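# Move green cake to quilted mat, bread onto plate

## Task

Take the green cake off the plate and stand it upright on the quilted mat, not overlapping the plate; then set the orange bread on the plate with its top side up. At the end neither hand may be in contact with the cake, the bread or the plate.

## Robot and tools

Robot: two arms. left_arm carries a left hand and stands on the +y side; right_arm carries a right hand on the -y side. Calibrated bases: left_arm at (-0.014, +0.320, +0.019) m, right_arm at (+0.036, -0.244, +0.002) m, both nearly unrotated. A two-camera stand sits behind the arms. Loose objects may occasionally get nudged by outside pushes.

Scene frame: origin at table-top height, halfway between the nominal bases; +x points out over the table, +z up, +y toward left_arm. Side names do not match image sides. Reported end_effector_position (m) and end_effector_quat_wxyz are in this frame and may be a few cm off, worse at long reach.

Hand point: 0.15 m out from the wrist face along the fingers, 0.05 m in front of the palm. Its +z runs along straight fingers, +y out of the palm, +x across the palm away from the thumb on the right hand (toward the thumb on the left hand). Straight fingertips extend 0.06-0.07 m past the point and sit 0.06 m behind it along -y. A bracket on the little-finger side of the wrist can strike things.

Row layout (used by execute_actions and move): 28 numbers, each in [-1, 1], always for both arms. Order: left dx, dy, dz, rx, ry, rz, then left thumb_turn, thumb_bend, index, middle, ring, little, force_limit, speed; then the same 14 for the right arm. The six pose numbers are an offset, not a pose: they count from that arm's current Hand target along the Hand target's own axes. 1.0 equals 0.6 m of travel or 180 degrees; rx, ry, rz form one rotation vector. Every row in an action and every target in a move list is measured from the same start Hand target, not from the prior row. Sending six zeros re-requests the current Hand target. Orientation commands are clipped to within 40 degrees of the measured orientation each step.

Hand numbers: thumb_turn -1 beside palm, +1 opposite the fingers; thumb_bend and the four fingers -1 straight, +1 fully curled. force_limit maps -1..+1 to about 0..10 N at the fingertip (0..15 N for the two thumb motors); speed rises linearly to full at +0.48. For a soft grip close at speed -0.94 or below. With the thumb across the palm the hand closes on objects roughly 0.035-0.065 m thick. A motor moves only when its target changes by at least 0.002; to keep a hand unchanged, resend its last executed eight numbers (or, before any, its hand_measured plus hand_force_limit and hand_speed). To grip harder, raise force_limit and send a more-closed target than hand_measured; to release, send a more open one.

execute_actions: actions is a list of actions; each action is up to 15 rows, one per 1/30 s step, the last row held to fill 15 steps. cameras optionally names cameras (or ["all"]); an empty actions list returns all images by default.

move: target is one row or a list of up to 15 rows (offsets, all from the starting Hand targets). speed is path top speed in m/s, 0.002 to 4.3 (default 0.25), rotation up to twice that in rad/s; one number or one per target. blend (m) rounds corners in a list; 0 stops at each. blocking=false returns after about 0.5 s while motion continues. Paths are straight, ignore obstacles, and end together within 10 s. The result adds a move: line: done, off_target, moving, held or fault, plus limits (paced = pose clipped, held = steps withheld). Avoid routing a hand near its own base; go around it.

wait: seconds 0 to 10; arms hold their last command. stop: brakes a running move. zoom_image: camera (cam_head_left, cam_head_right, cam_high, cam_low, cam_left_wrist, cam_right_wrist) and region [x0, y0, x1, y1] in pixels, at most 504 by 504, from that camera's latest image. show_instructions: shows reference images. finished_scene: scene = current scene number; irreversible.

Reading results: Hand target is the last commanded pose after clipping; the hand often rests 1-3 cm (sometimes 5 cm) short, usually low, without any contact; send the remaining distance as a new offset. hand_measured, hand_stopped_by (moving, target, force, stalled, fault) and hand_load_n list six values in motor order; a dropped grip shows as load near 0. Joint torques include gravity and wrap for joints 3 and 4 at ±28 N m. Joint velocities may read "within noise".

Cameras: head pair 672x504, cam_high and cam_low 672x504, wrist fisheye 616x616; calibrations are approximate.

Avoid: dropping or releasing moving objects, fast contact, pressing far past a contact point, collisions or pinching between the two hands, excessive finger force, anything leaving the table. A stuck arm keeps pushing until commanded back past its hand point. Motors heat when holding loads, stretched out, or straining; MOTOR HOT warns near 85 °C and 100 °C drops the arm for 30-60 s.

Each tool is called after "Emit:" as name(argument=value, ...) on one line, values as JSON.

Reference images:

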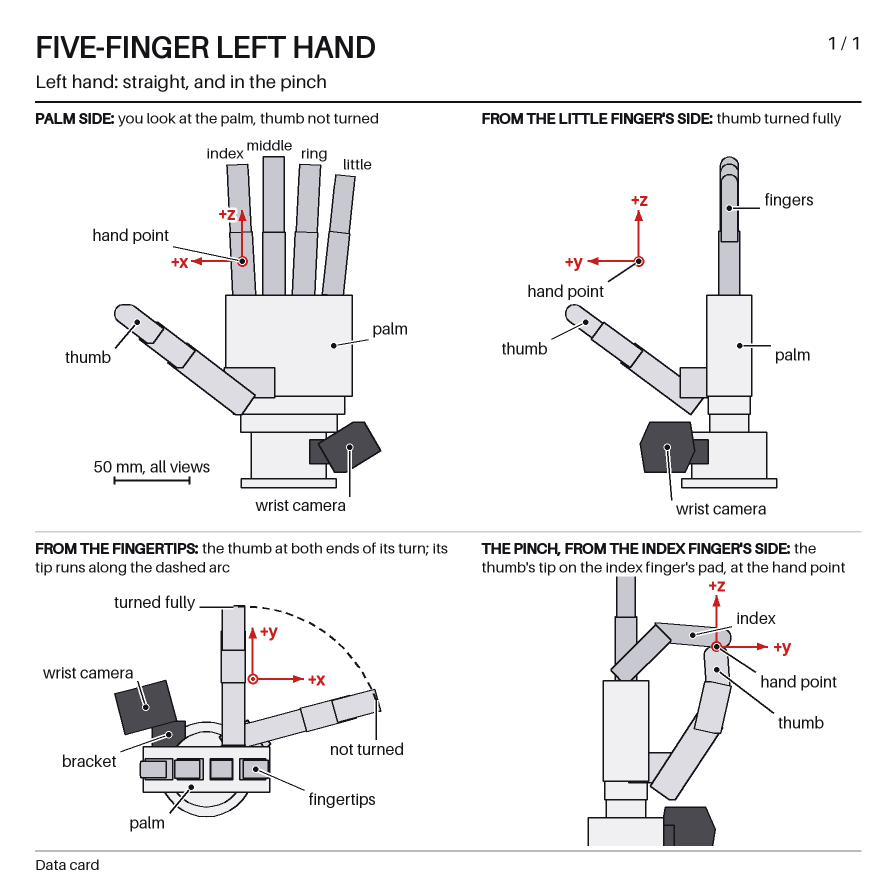

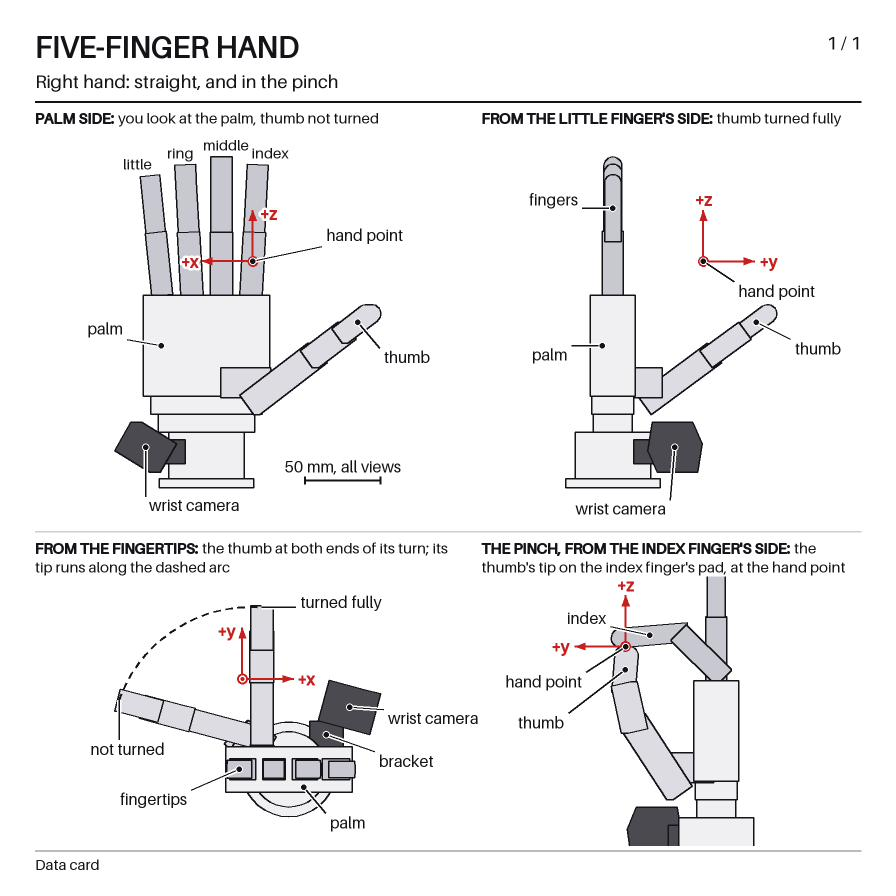

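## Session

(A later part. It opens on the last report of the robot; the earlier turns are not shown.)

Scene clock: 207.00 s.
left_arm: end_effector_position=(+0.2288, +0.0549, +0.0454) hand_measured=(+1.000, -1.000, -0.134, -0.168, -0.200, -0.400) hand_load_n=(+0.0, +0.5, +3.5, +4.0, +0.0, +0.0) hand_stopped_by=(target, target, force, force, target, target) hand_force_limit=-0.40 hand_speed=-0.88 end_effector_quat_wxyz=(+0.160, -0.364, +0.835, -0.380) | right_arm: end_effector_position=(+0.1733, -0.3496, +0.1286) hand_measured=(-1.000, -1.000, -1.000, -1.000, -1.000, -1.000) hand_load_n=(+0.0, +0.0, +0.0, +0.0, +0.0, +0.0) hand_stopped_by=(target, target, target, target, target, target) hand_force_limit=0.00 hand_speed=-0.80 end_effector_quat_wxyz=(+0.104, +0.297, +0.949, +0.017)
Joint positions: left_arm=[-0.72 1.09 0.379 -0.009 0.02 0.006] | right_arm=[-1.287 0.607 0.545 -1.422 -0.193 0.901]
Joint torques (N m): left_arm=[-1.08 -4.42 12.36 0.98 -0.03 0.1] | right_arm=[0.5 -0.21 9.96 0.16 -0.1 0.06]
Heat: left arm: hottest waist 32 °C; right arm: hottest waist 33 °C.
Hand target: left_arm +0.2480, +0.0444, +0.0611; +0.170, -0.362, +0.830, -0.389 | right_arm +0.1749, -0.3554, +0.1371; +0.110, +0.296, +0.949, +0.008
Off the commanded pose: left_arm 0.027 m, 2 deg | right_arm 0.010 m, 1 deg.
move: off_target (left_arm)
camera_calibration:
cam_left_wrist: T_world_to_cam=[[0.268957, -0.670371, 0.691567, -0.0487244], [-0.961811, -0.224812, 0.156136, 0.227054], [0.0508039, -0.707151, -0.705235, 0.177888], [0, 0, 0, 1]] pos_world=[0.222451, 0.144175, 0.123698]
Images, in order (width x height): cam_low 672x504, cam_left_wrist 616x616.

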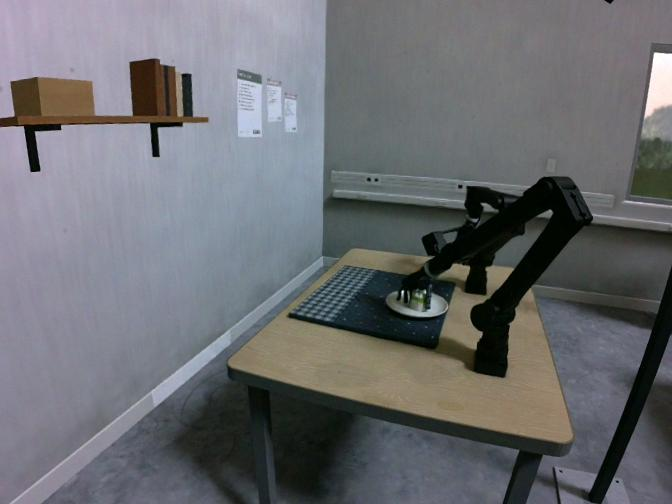

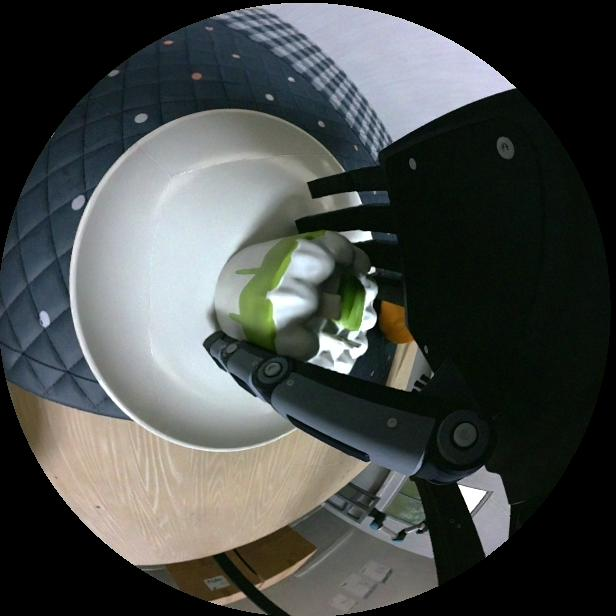

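Emit:
move(target=[[0.0113,-0.1075,-0.1053,0,0,0,1,-1,0.3,0.3,-0.2,-0.4,-0.4,-0.88, 0,0,0,0,0,0,-1,-1,-1,-1,-1,-1,0,-0.8],[-0.3008,-0.1825,-0.0123,0,0,0,1,-1,0.3,0.3,-0.2,-0.4,-0.4,-0.88, 0,0,0,0,0,0,-1,-1,-1,-1,-1,-1,0,-0.8]], speed=0.12, blend=0.03, cameras=["all"])

Emit:
zoom_image(camera="cam_low", region=[340, 220, 460, 340])

Scene clock: 221.57 s.
left_arm: end_effector_position=(+0.3895, +0.1349, +0.1284) hand_measured=(+1.000, -1.000, -0.134, -0.168, -0.200, -0.400) hand_load_n=(+0.0, +1.0, +3.5, +4.0, +0.0, +0.0) hand_stopped_by=(target, target, force, force, target, target) hand_force_limit=-0.40 hand_speed=-0.88 end_effector_quat_wxyz=(+0.147, -0.372, +0.836, -0.375) | right_arm: end_effector_position=(+0.1733, -0.3496, +0.1286) hand_measured=(-1.000, -1.000, -1.000, -1.000, -1.000, -1.000) hand_load_n=(+0.0, +0.0, +0.0, +0.0, +0.0, +0.0) hand_stopped_by=(target, target, target, target, target, target) hand_force_limit=0.00 hand_speed=-0.80 end_effector_quat_wxyz=(+0.104, +0.297, +0.949, +0.017)
Joint positions: left_arm=[-0.231 1.266 0.792 -0.342 0.384 0.334] | right_arm=[-1.287 0.607 0.545 -1.422 -0.193 0.901]
Joint torques (N m): left_arm=[-0.79 -8.35 14.01 1.83 0.32 0.1] | right_arm=[0.5 -0.21 9.98 0.17 -0.1 0.06]
Heat: left arm: hottest elbow 33 °C; right arm: hottest waist 33 °C.
Hand target: left_arm +0.4179, +0.1329, +0.1500; +0.170, -0.362, +0.830, -0.389 | right_arm +0.1749, -0.3554, +0.1371; +0.110, +0.296, +0.949, +0.008
Off the commanded pose: left_arm 0.036 m, 3 deg | right_arm 0.010 m, 1 deg.
move: off_target (left_arm)
camera_calibration:
cam_left_wrist: T_world_to_cam=[[0.295096, -0.666619, 0.684498, -0.105385], [-0.954953, -0.229284, 0.188397, 0.380526], [0.0313559, -0.709259, -0.704251, 0.292543], [0, 0, 0, 1]] pos_world=[0.38531, 0.224486, 0.206469]

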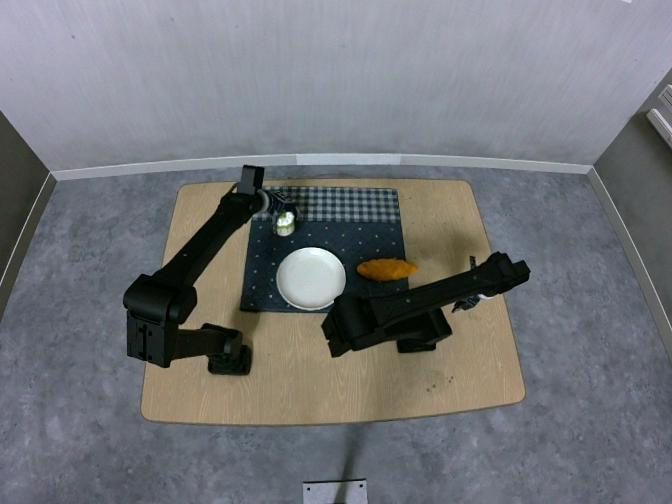

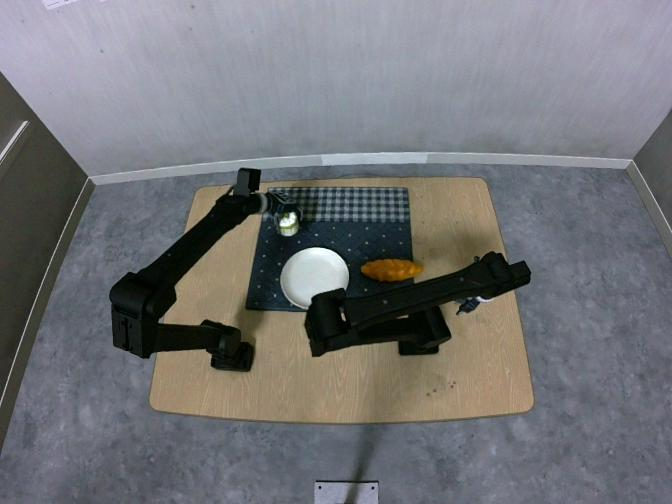

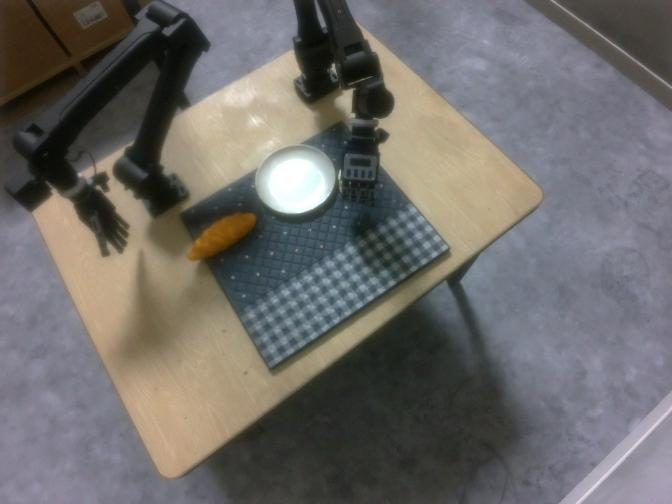

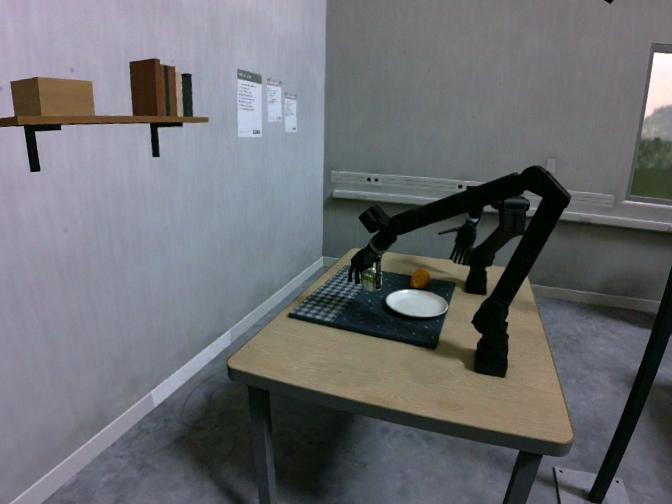

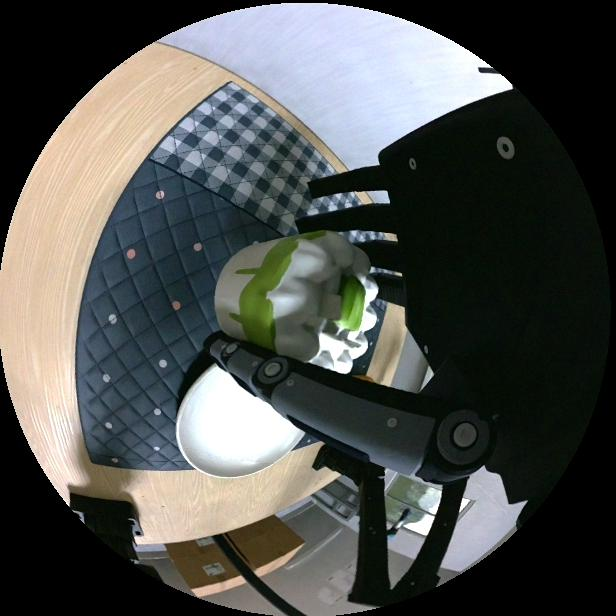

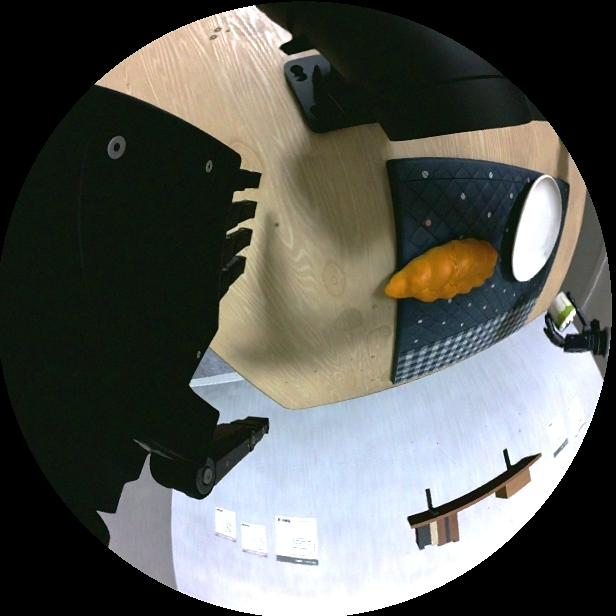

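Scaled by 4.200 from the camera's 672x504 image, which has a finer 960x720 frame.

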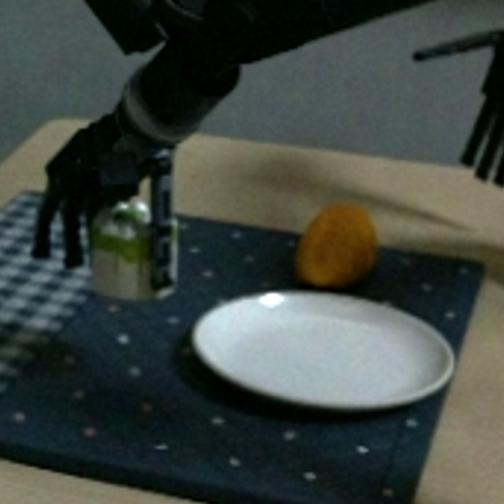

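Emit:
move(target=[[0,0.0961,0.08,0,0,0,1,-1,0.3,0.3,-0.2,-0.4,-0.4,-0.88, 0,0,0,0,0,0,-1,-1,-1,-1,-1,-1,0,-0.8]], speed=0.1, cameras=["cam_low","cam_head_left"])

Emit:
zoom_image(camera="cam_low", region=[340, 220, 460, 340])

Scene clock: 229.27 s.
left_arm: end_effector_position=(+0.4156, +0.1285, +0.0811) hand_measured=(+1.000, -1.000, -0.134, -0.168, -0.200, -0.400) hand_load_n=(+0.0, +1.0, +4.0, +4.0, +0.0, +0.0) hand_stopped_by=(target, target, force, force, target, target) hand_force_limit=-0.40 hand_speed=-0.88 end_effector_quat_wxyz=(+0.166, -0.363, +0.830, -0.390) | right_arm: end_effector_position=(+0.1733, -0.3496, +0.1286) hand_measured=(-1.000, -1.000, -1.000, -1.000, -1.000, -1.000) hand_load_n=(+0.0, +0.0, +0.0, +0.0, +0.0, +0.0) hand_stopped_by=(target, target, target, target, target, target) hand_force_limit=0.00 hand_speed=-0.80 end_effector_quat_wxyz=(+0.104, +0.297, +0.949, +0.017)
Joint positions: left_arm=[-0.231 1.399 0.748 -0.112 0.384 0.335] | right_arm=[-1.287 0.607 0.545 -1.422 -0.193 0.901]
Joint torques (N m): left_arm=[-0.5 -9.88 7.61 1.98 0.29 0.08] | right_arm=[0.44 -0.21 9.98 0.17 -0.1 0.06]
Heat: left arm: hottest elbow 34 °C; right arm: hottest waist 33 °C.
Hand target: left_arm +0.4181, +0.1329, +0.0752; +0.170, -0.362, +0.830, -0.389 | right_arm +0.1749, -0.3554, +0.1371; +0.110, +0.296, +0.949, +0.008
Off the commanded pose: left_arm 0.008 m, 0 deg | right_arm 0.010 m, 1 deg.
move: done
Images, in order (width x height): cam_head_left 672x504, cam_low 672x504.

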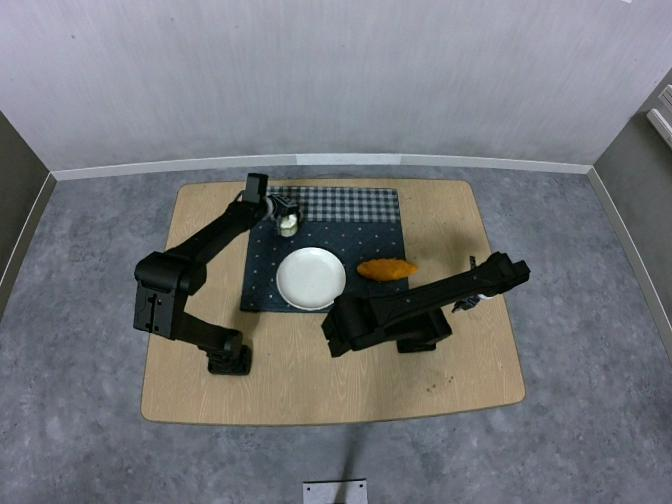

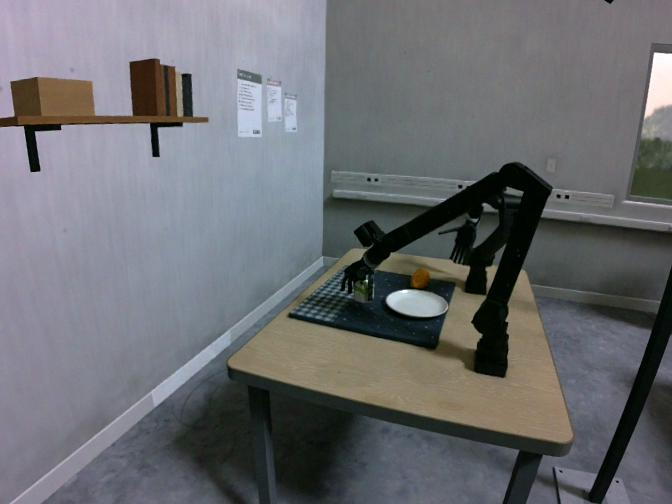

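Scaled by 4.200 from the camera's 672x504 image, which has a finer 960x720 frame.

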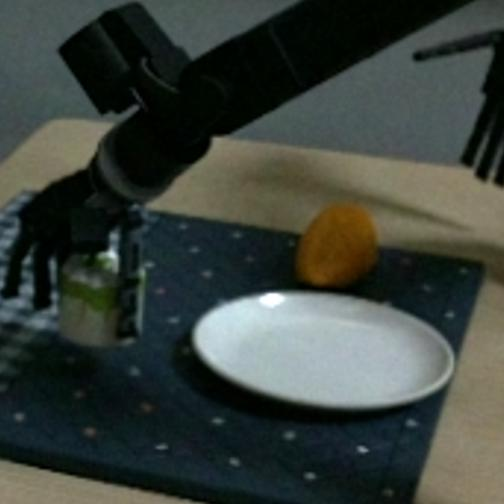

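Emit:
move(target=[[0,0.032,0.0267,0,0,0,1,-1,0.3,0.3,-0.2,-0.4,-0.4,-0.88, 0,0,0,0,0,0,-1,-1,-1,-1,-1,-1,0,-0.8]], speed=0.08, cameras=["cam_low","cam_left_wrist"])

Emit:
zoom_image(camera="cam_low", region=[330, 250, 430, 330])

Scene clock: 233.43 s.
left_arm: end_effector_position=(+0.4165, +0.1283, +0.0569) hand_measured=(+1.000, -1.000, -0.134, -0.168, -0.200, -0.400) hand_load_n=(+0.0, +1.0, +3.5, +4.5, +0.0, +0.0) hand_stopped_by=(target, target, force, force, target, target) hand_force_limit=-0.40 hand_speed=-0.88 end_effector_quat_wxyz=(+0.167, -0.363, +0.830, -0.390) | right_arm: end_effector_position=(+0.1733, -0.3496, +0.1286) hand_measured=(-1.000, -1.000, -1.000, -1.000, -1.000, -1.000) hand_load_n=(+0.0, +0.0, +0.0, +0.0, +0.0, +0.0) hand_stopped_by=(target, target, target, target, target, target) hand_force_limit=0.00 hand_speed=-0.80 end_effector_quat_wxyz=(+0.104, +0.297, +0.949, +0.017)
Joint positions: left_arm=[-0.231 1.452 0.72 -0.029 0.384 0.335] | right_arm=[-1.287 0.607 0.545 -1.422 -0.193 0.901]
Joint torques (N m): left_arm=[-0.38 -10.05 7.17 2.03 0.3 0.1] | right_arm=[0.44 -0.15 9.96 0.17 -0.1 0.06]
Heat: left arm: hottest elbow 34 °C; right arm: hottest waist 33 °C.
Hand target: left_arm +0.4180, +0.1329, +0.0500; +0.170, -0.362, +0.830, -0.389 | right_arm +0.1749, -0.3554, +0.1371; +0.110, +0.296, +0.949, +0.008
Off the commanded pose: left_arm 0.008 m, 0 deg | right_arm 0.010 m, 1 deg.
move: done
camera_calibration:
cam_left_wrist: T_world_to_cam=[[0.256813, -0.6582, 0.707686, -0.0553251], [-0.964037, -0.226296, 0.139367, 0.424413], [0.0684152, -0.718027, -0.692645, 0.221698], [0, 0, 0, 1]] pos_world=[0.408191, 0.218813, 0.133562]
Images, in order (width x height): cam_low 672x504, cam_left_wrist 616x616.

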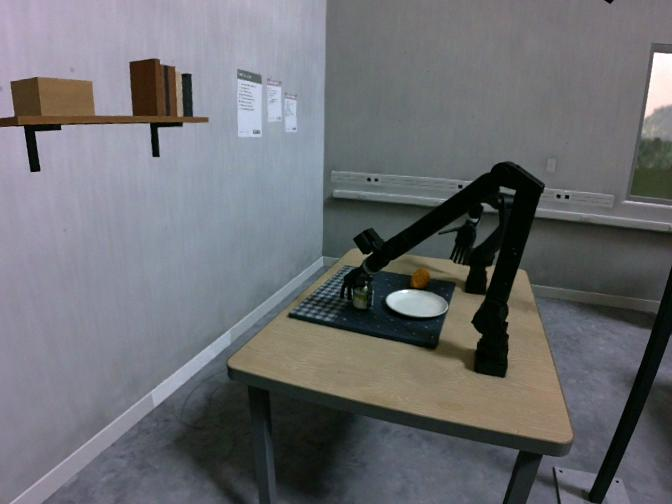

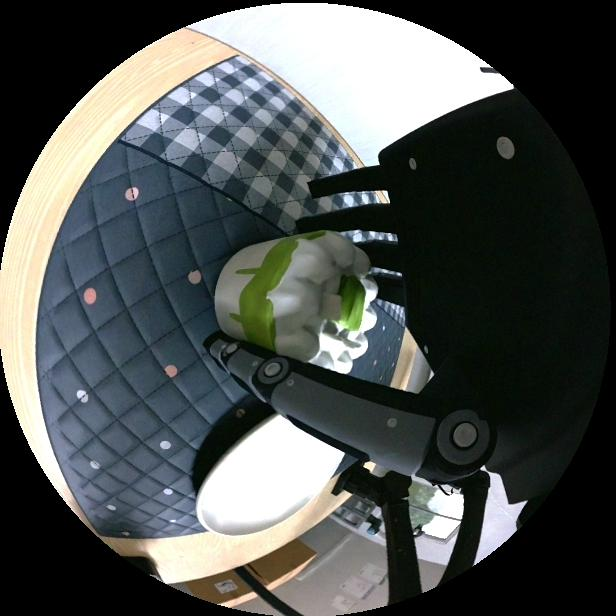

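Scaled by 5.040 from the camera's 672x504 image, which has a finer 960x720 frame.

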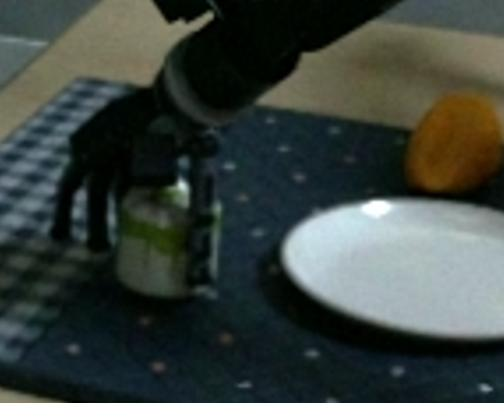

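Emit:
move(target=[[0,0.0154,0.0128,0,0,0,1,-1,0.3,0.3,-0.2,-0.4,-0.4,-0.88, 0,0,0,0,0,0,-1,-1,-1,-1,-1,-1,0,-0.8]], speed=0.05, cameras=["cam_low"])

Emit:
zoom_image(camera="cam_low", region=[330, 250, 430, 330])

Scene clock: 237.83 s.
left_arm: end_effector_position=(+0.4172, +0.1281, +0.0457) hand_measured=(+1.000, -1.000, -0.134, -0.168, -0.200, -0.400) hand_load_n=(+0.0, +0.5, +3.5, +4.0, +0.0, +0.0) hand_stopped_by=(target, target, force, force, target, target) hand_force_limit=-0.40 hand_speed=-0.88 end_effector_quat_wxyz=(+0.168, -0.362, +0.829, -0.391) | right_arm: end_effector_position=(+0.1733, -0.3496, +0.1286) hand_measured=(-1.000, -1.000, -1.000, -1.000, -1.000, -1.000) hand_load_n=(+0.0, +0.0, +0.0, +0.0, +0.0, +0.0) hand_stopped_by=(target, target, target, target, target, target) hand_force_limit=0.00 hand_speed=-0.80 end_effector_quat_wxyz=(+0.104, +0.297, +0.949, +0.017)
Joint positions: left_arm=[-0.231 1.479 0.708 0.012 0.384 0.335] | right_arm=[-1.287 0.607 0.545 -1.422 -0.193 0.901]
Joint torques (N m): left_arm=[-0.5 -10.23 6.93 2.03 0.27 0.08] | right_arm=[0.56 -0.21 9.95 0.17 -0.1 0.06]
Heat: left arm: hottest elbow 34 °C; right arm: hottest waist 33 °C.
Hand target: left_arm +0.4181, +0.1328, +0.0381; +0.170, -0.362, +0.830, -0.389 | right_arm +0.1749, -0.3554, +0.1371; +0.110, +0.296, +0.949, +0.008
Off the commanded pose: left_arm 0.009 m, 0 deg | right_arm 0.010 m, 1 deg.
move: done
Images, in order (width x height): cam_low 672x504.

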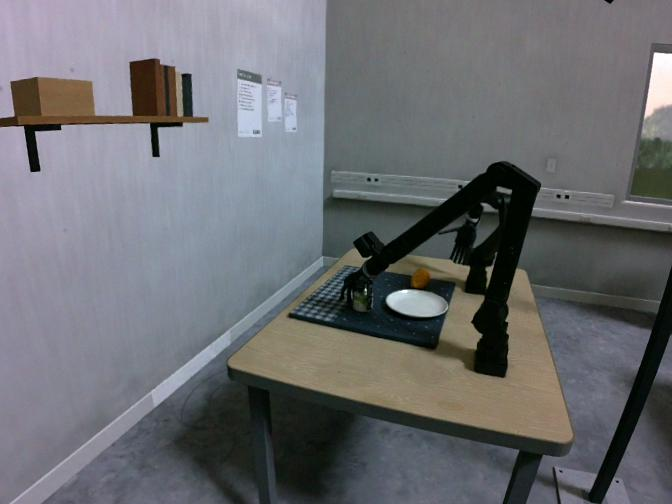

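Scaled by 5.040 from the camera's 672x504 image, which has a finer 960x720 frame.

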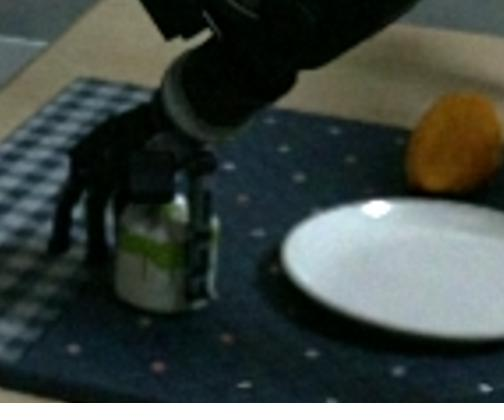

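Emit:
move(target=[[0,0.0103,0.0085,0,0,0,1,-1,0.3,0.3,-0.2,-0.4,-0.4,-0.88, 0,0,0,0,0,0,-1,-1,-1,-1,-1,-1,0,-0.8]], speed=0.05, cameras=["cam_low"])

Emit:
zoom_image(camera="cam_low", region=[330, 250, 430, 330])

Scene clock: 241.53 s.
left_arm: end_effector_position=(+0.4187, +0.1276, +0.0412) hand_measured=(+1.000, -1.000, -0.134, -0.168, -0.200, -0.400) hand_load_n=(-0.5, +1.0, +3.0, +3.5, +0.0, +0.0) hand_stopped_by=(target, target, force, force, target, target) hand_force_limit=-0.40 hand_speed=-0.88 end_effector_quat_wxyz=(+0.170, -0.361, +0.828, -0.393) | right_arm: end_effector_position=(+0.1733, -0.3496, +0.1286) hand_measured=(-1.000, -1.000, -1.000, -1.000, -1.000, -1.000) hand_load_n=(+0.0, +0.0, +0.0, +0.0, +0.0, +0.0) hand_stopped_by=(target, target, target, target, target, target) hand_force_limit=0.00 hand_speed=-0.80 end_effector_quat_wxyz=(+0.104, +0.297, +0.949, +0.017)
Joint positions: left_arm=[-0.231 1.492 0.703 0.037 0.385 0.335] | right_arm=[-1.287 0.607 0.545 -1.422 -0.193 0.901]
Joint torques (N m): left_arm=[-0.5 -10.05 6.56 2.07 0.27 0.08] | right_arm=[0.44 -0.15 9.98 0.17 -0.09 0.05]
Heat: left arm: hottest elbow 33 °C; right arm: hottest elbow 34 °C.
Hand target: left_arm +0.4180, +0.1328, +0.0301; +0.170, -0.362, +0.830, -0.389 | right_arm +0.1749, -0.3554, +0.1371; +0.110, +0.296, +0.949, +0.008
Off the commanded pose: left_arm 0.012 m, 0 deg | right_arm 0.010 m, 1 deg.
move: off_target (left_arm)
Images, in order (width x height): cam_low 672x504.

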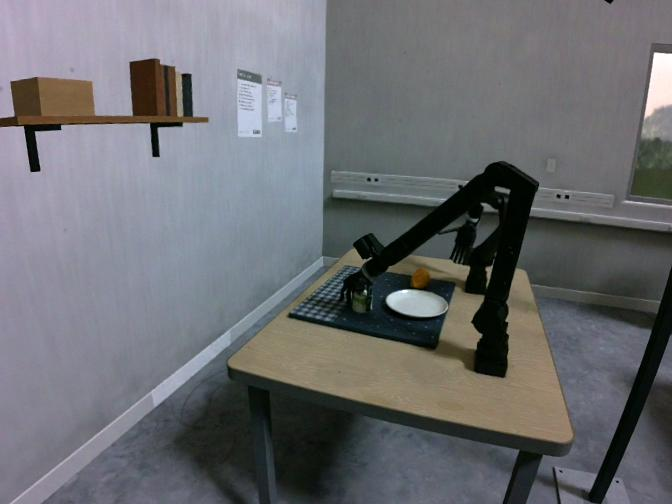

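Scaled by 5.040 from the camera's 672x504 image, which has a finer 960x720 frame.

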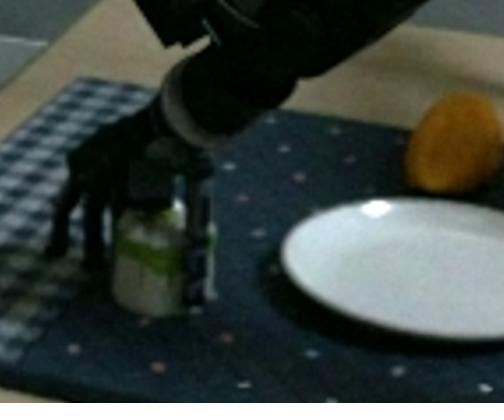

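Emit:
move(target=[[0,0,0,0,0,0,1,-1,-0.7,-0.7,-0.7,-0.7,-0.4,-0.4, 0,0,0,0,0,0,-1,-1,-1,-1,-1,-1,0,-0.8],[0,0.0113,-0.0448,0,0,0,1,-1,-0.7,-0.7,-0.7,-0.7,-0.4,-0.4, 0,0,0,0,0,0,-1,-1,-1,-1,-1,-1,0,-0.8],[0,-0.162,-0.196,0,0,0,1,-1,-0.7,-0.7,-0.7,-0.7,-0.4,-0.4, 0,0,0,0,0,0,-1,-1,-1,-1,-1,-1,0,-0.8]], speed=0.1, blend=[0,0.01,0], cameras=["all"])

Emit:
zoom_image(camera="cam_low", region=[330, 250, 430, 330])

Scene clock: 252.23 s.
left_arm: end_effector_position=(+0.3760, +0.1496, +0.1498) hand_measured=(+1.000, -1.000, -0.700, -0.700, -0.700, -0.700) hand_load_n=(+0.0, +0.0, +0.0, +0.0, +0.0, +0.0) hand_stopped_by=(target, target, target, target, target, target) hand_force_limit=-0.40 hand_speed=-0.40 end_effector_quat_wxyz=(+0.144, -0.371, +0.837, -0.375) | right_arm: end_effector_position=(+0.1733, -0.3496, +0.1286) hand_measured=(-1.000, -1.000, -1.000, -1.000, -1.000, -1.000) hand_load_n=(+0.0, +0.0, +0.0, +0.0, +0.0, +0.0) hand_stopped_by=(target, target, target, target, target, target) hand_force_limit=0.00 hand_speed=-0.80 end_effector_quat_wxyz=(+0.104, +0.297, +0.949, +0.017)
Joint positions: left_arm=[-0.197 1.195 0.798 -0.433 0.412 0.362] | right_arm=[-1.287 0.607 0.545 -1.422 -0.193 0.901]
Joint torques (N m): left_arm=[-0.32 -9.52 13.93 0.87 0.31 0.1] | right_arm=[0.5 -0.15 9.98 0.17 -0.1 0.05]
Heat: left arm: hottest elbow 33 °C; right arm: hottest elbow 34 °C.
Hand target: left_arm +0.3974, +0.1521, +0.1801; +0.170, -0.362, +0.830, -0.389 | right_arm +0.1749, -0.3554, +0.1371; +0.110, +0.296, +0.949, +0.008
Off the commanded pose: left_arm 0.037 m, 4 deg | right_arm 0.010 m, 1 deg.
move: off_target (left_arm)
camera_calibration:
cam_left_wrist: T_world_to_cam=[[0.295081, -0.666785, 0.684343, -0.106242], [-0.95513, -0.225009, 0.192606, 0.36579], [0.0255564, -0.710471, -0.703263, 0.320662], [0, 0, 0, 1]] pos_world=[0.372532, 0.239287, 0.227762]

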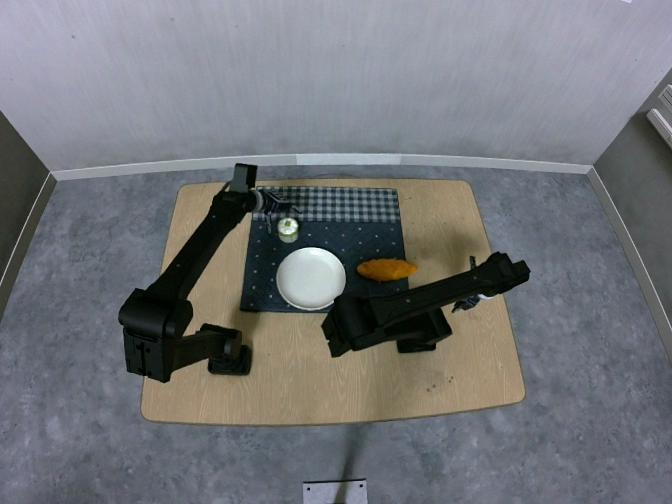

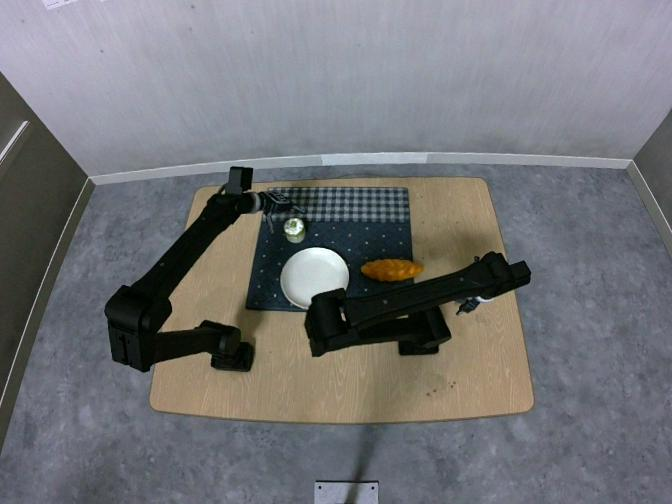

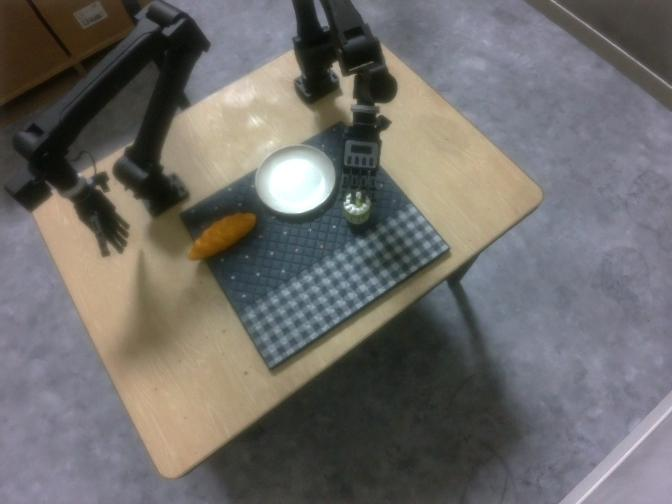

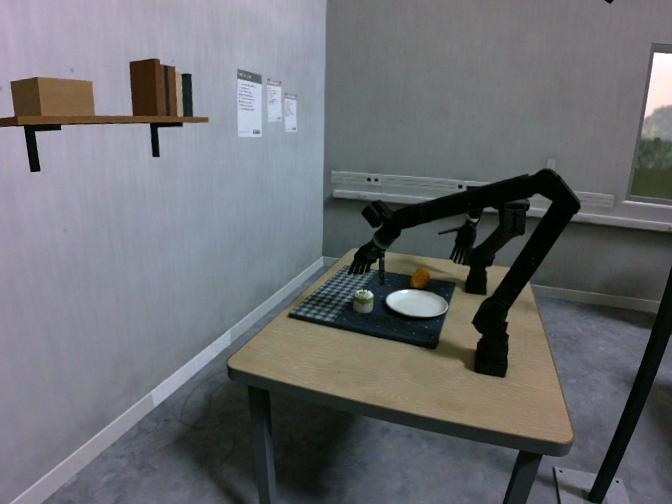

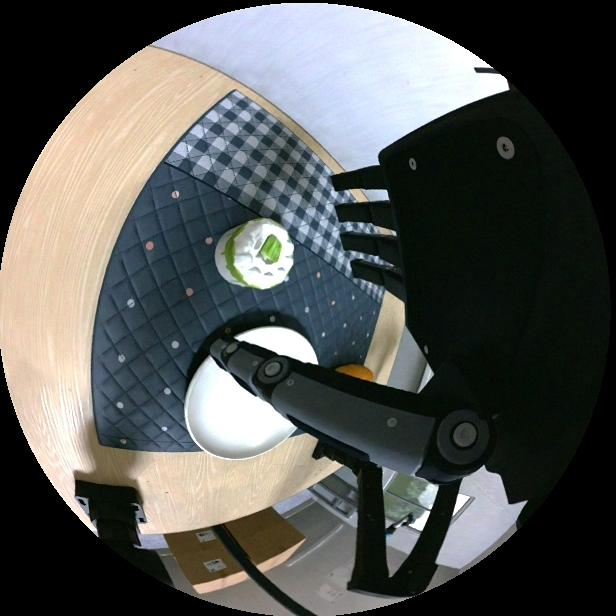

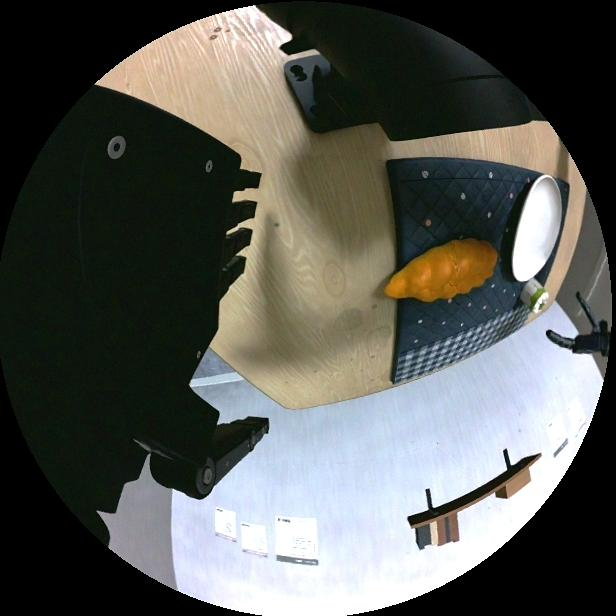

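Scaled by 5.040 from the camera's 672x504 image, which has a finer 960x720 frame.

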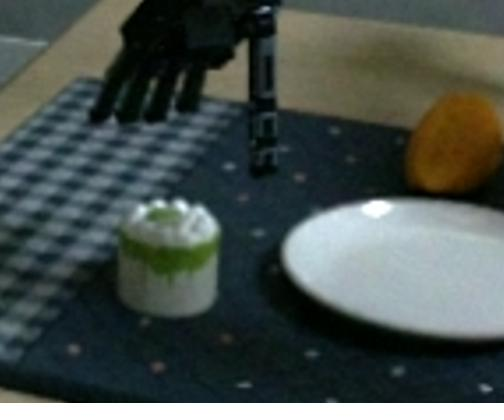

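Emit:
move(target=[[-0.013,0.136,-0.346,0,0,0,1,-1,-0.7,-0.7,-0.7,-0.7,-0.4,-0.4, -0.0697,0.1548,-0.0803,0.1771,-0.1610,-0.5129,1,-1,-1,-1,-1,-1,0,0],[-0.013,0.136,-0.346,0,0,0,1,-1,-0.7,-0.7,-0.7,-0.7,-0.4,-0.4, 0.0445,0.361,-0.053,0.1033,-0.2354,-0.6558,1,-1,-1,-1,-1,-1,0,0]], speed=0.3, blend=0.03, cameras=["all"])

Scene clock: 300.43 s.
left_arm: end_effector_position=(+0.2413, +0.2954, +0.2319) hand_measured=(+1.000, -1.000, -0.700, -0.700, -0.700, -0.700) hand_load_n=(+0.0, +0.0, +0.0, +0.0, +0.0, +0.0) hand_stopped_by=(target, target, target, target, target, target) hand_force_limit=-0.40 hand_speed=-0.40 end_effector_quat_wxyz=(+0.148, -0.370, +0.831, -0.389) | right_arm: end_effector_position=(+0.2624, -0.1649, +0.1756) hand_measured=(+1.000, -1.000, -1.000, -1.000, -1.000, -1.000) hand_load_n=(+0.0, +0.0, +0.0, +0.0, +0.0, +0.0) hand_stopped_by=(target, target, target, target, target, target) hand_force_limit=0.00 hand_speed=0.00 end_effector_quat_wxyz=(-0.292, +0.646, -0.638, +0.301)
Joint positions: left_arm=[0.378 0.787 0.798 -1.141 0.764 0.918] | right_arm=[0.411 0.387 0.545 -0.91 0.317 0.26]
Joint torques (N m): left_arm=[-0.67 -3.84 12.64 0.4 0.65 0.12] | right_arm=[1.08 2.08 9.8 2.22 0.32 0.23]
Heat: left arm: hottest elbow 36 °C; right arm: hottest elbow 34 °C.
Hand target: left_arm +0.2473, +0.3019, +0.2501; +0.170, -0.362, +0.830, -0.389 | right_arm +0.2681, -0.1600, +0.1802; -0.301, +0.640, -0.639, +0.301
Off the commanded pose: left_arm 0.020 m, 3 deg | right_arm 0.009 m, 1 deg.
move: off_target (left_arm)
camera_calibration:
cam_left_wrist: T_world_to_cam=[[0.281195, -0.649619, 0.706346, -0.0322853], [-0.958834, -0.220553, 0.17887, 0.256902], [0.0395894, -0.727566, -0.684895, 0.482917], [0, 0, 0, 1]] pos_world=[0.236287, 0.387042, 0.3076]
cam_right_wrist: T_world_to_cam=[[-0.625537, -0.268128, -0.732674, 0.253726], [-0.529677, 0.835455, 0.146483, 0.252585], [0.572839, 0.479711, -0.664629, 0.160434], [0, 0, 0, 1]] pos_world=[0.200601, -0.219954, 0.255528]

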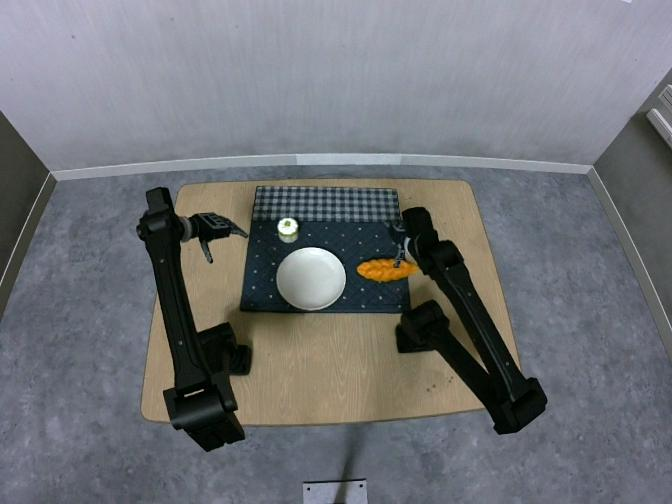

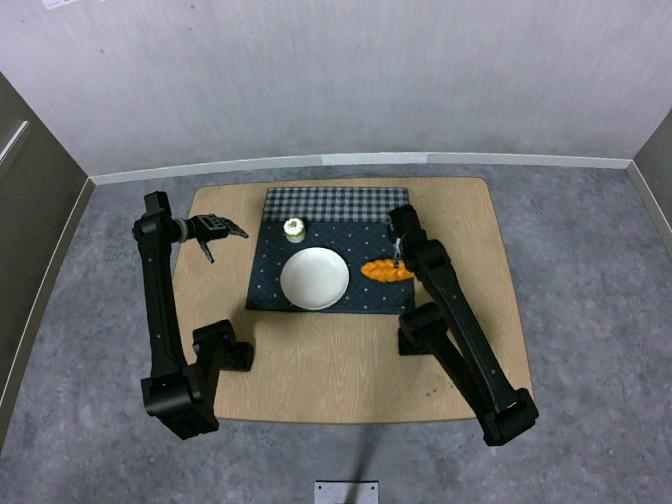

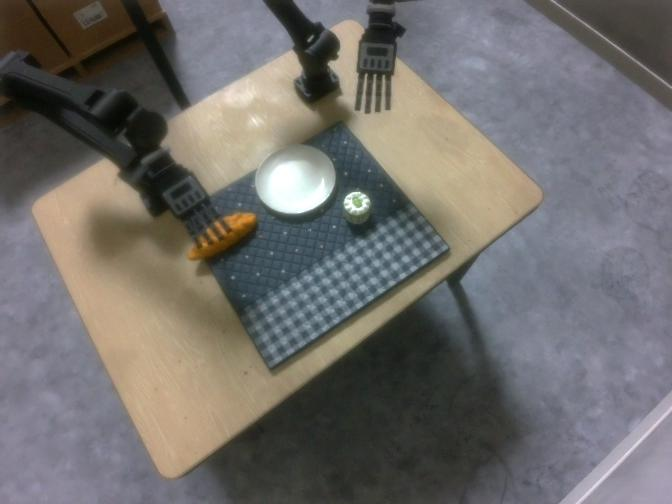

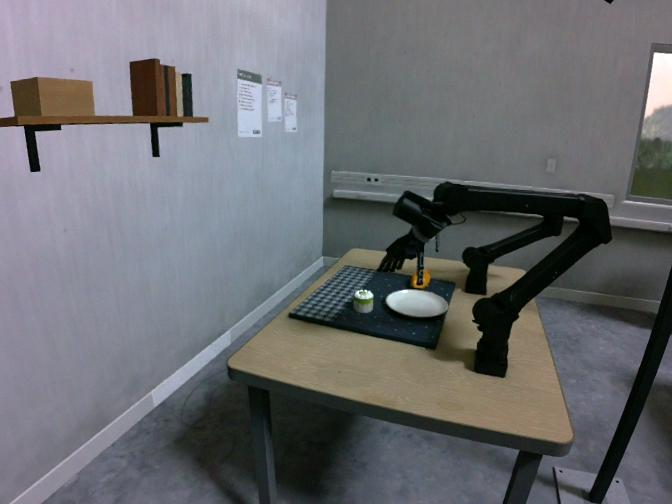

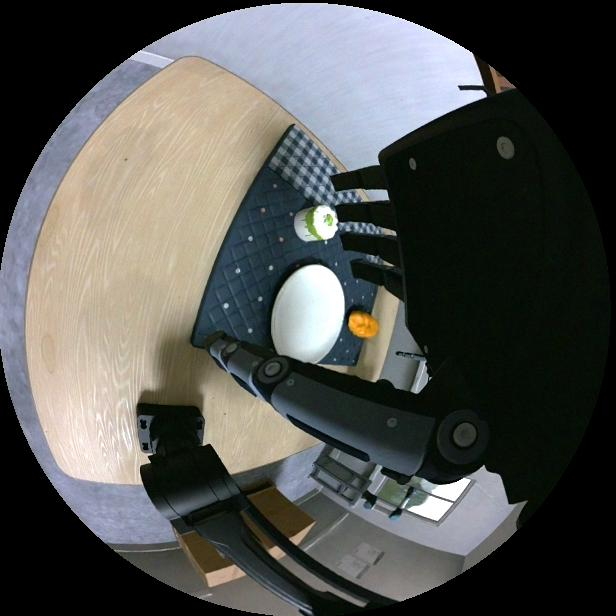

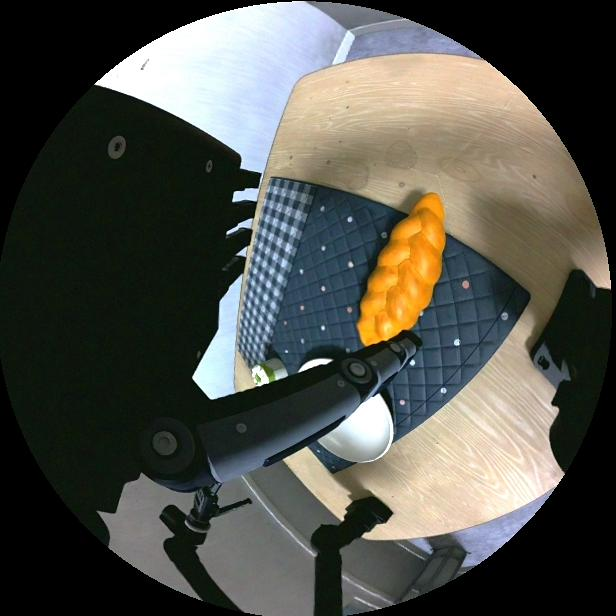

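Emit:
move(target=[[0,0,0,0,0,0,1,-1,-0.7,-0.7,-0.7,-0.7,-0.4,-0.4, 0,0.1412,0.1173,0,0,0,1,-1,-1,-1,-1,-1,0,0]], speed=0.15, cameras=["cam_right_wrist","cam_low","cam_head_right"])

Emit:
zoom_image(camera="cam_low", region=[360, 210, 480, 330])

Scene clock: 314.93 s.
left_arm: end_effector_position=(+0.2413, +0.2954, +0.2319) hand_measured=(+1.000, -1.000, -0.700, -0.700, -0.700, -0.700) hand_load_n=(+0.0, +0.0, +0.0, +0.0, +0.0, +0.0) hand_stopped_by=(target, target, target, target, target, target) hand_force_limit=-0.40 hand_speed=-0.40 end_effector_quat_wxyz=(+0.148, -0.370, +0.831, -0.389) | right_arm: end_effector_position=(+0.2677, -0.1626, +0.0762) hand_measured=(+1.000, -1.000, -1.000, -1.000, -1.000, -1.000) hand_load_n=(+0.0, +0.0, +0.0, +0.0, +0.0, +0.0) hand_stopped_by=(target, target, target, target, target, target) hand_force_limit=0.00 hand_speed=0.00 end_effector_quat_wxyz=(-0.300, +0.642, -0.636, +0.304)
Joint positions: left_arm=[0.378 0.787 0.798 -1.141 0.764 0.918] | right_arm=[0.411 0.38 0.274 -0.625 0.317 0.261]
Joint torques (N m): left_arm=[-0.15 -3.9 12.67 0.61 0.59 0.11] | right_arm=[0.97 2.08 8.4 2.13 0.31 0.2]
Motor temperatures (°C): left_arm=[31 30 37 28 30 26] | right_arm=[33 28 34 26 26 29]
Heat: left arm: hottest elbow 37 °C; right arm: hottest elbow 34 °C.
Hand target: left_arm +0.2473, +0.3019, +0.2501; +0.170, -0.362, +0.830, -0.389 | right_arm +0.2683, -0.1602, +0.0700; -0.301, +0.640, -0.639, +0.301
Off the commanded pose: left_arm 0.020 m, 3 deg | right_arm 0.007 m, 1 deg.
move: off_target (left_arm)
camera_calibration:
cam_right_wrist: T_world_to_cam=[[-0.611961, -0.261429, -0.746431, 0.183298], [-0.532017, 0.834411, 0.143931, 0.268624], [0.585202, 0.485194, -0.649711, 0.0866557], [0, 0, 0, 1]] pos_world=[0.204373, -0.218268, 0.154458]
Images, in order (width x height): cam_head_right 672x504, cam_low 672x504, cam_right_wrist 616x616.

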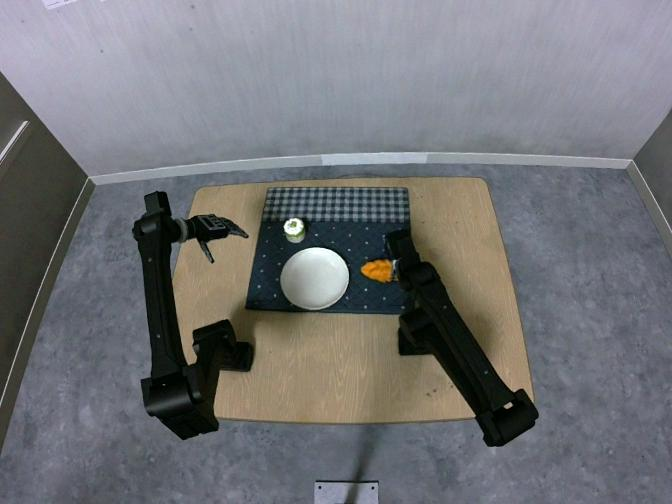

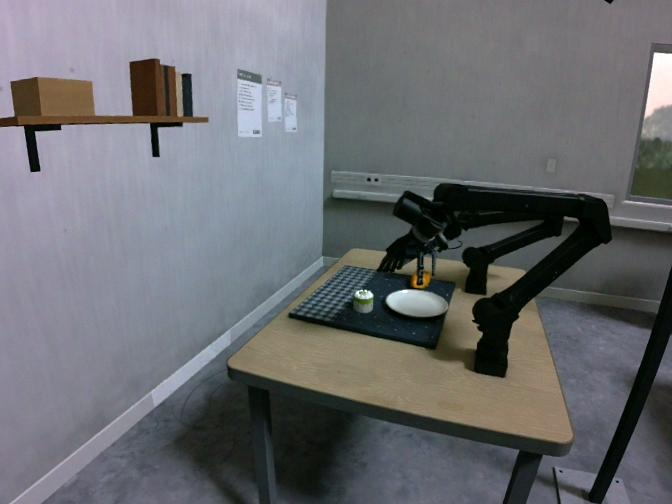

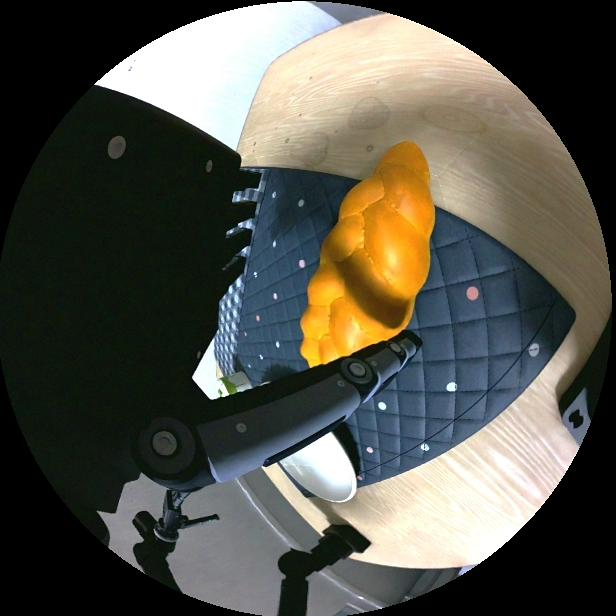

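Scaled by 4.200 from the camera's 672x504 image, which has a finer 960x720 frame.

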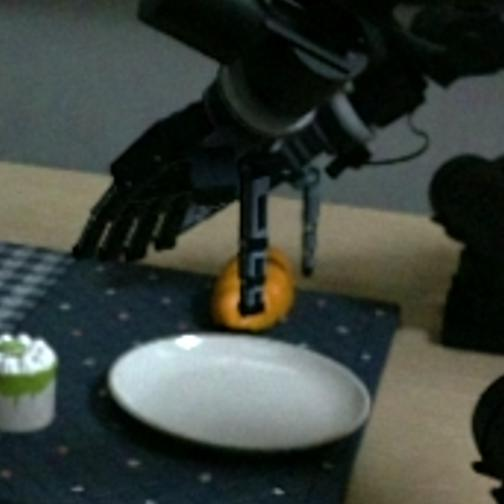

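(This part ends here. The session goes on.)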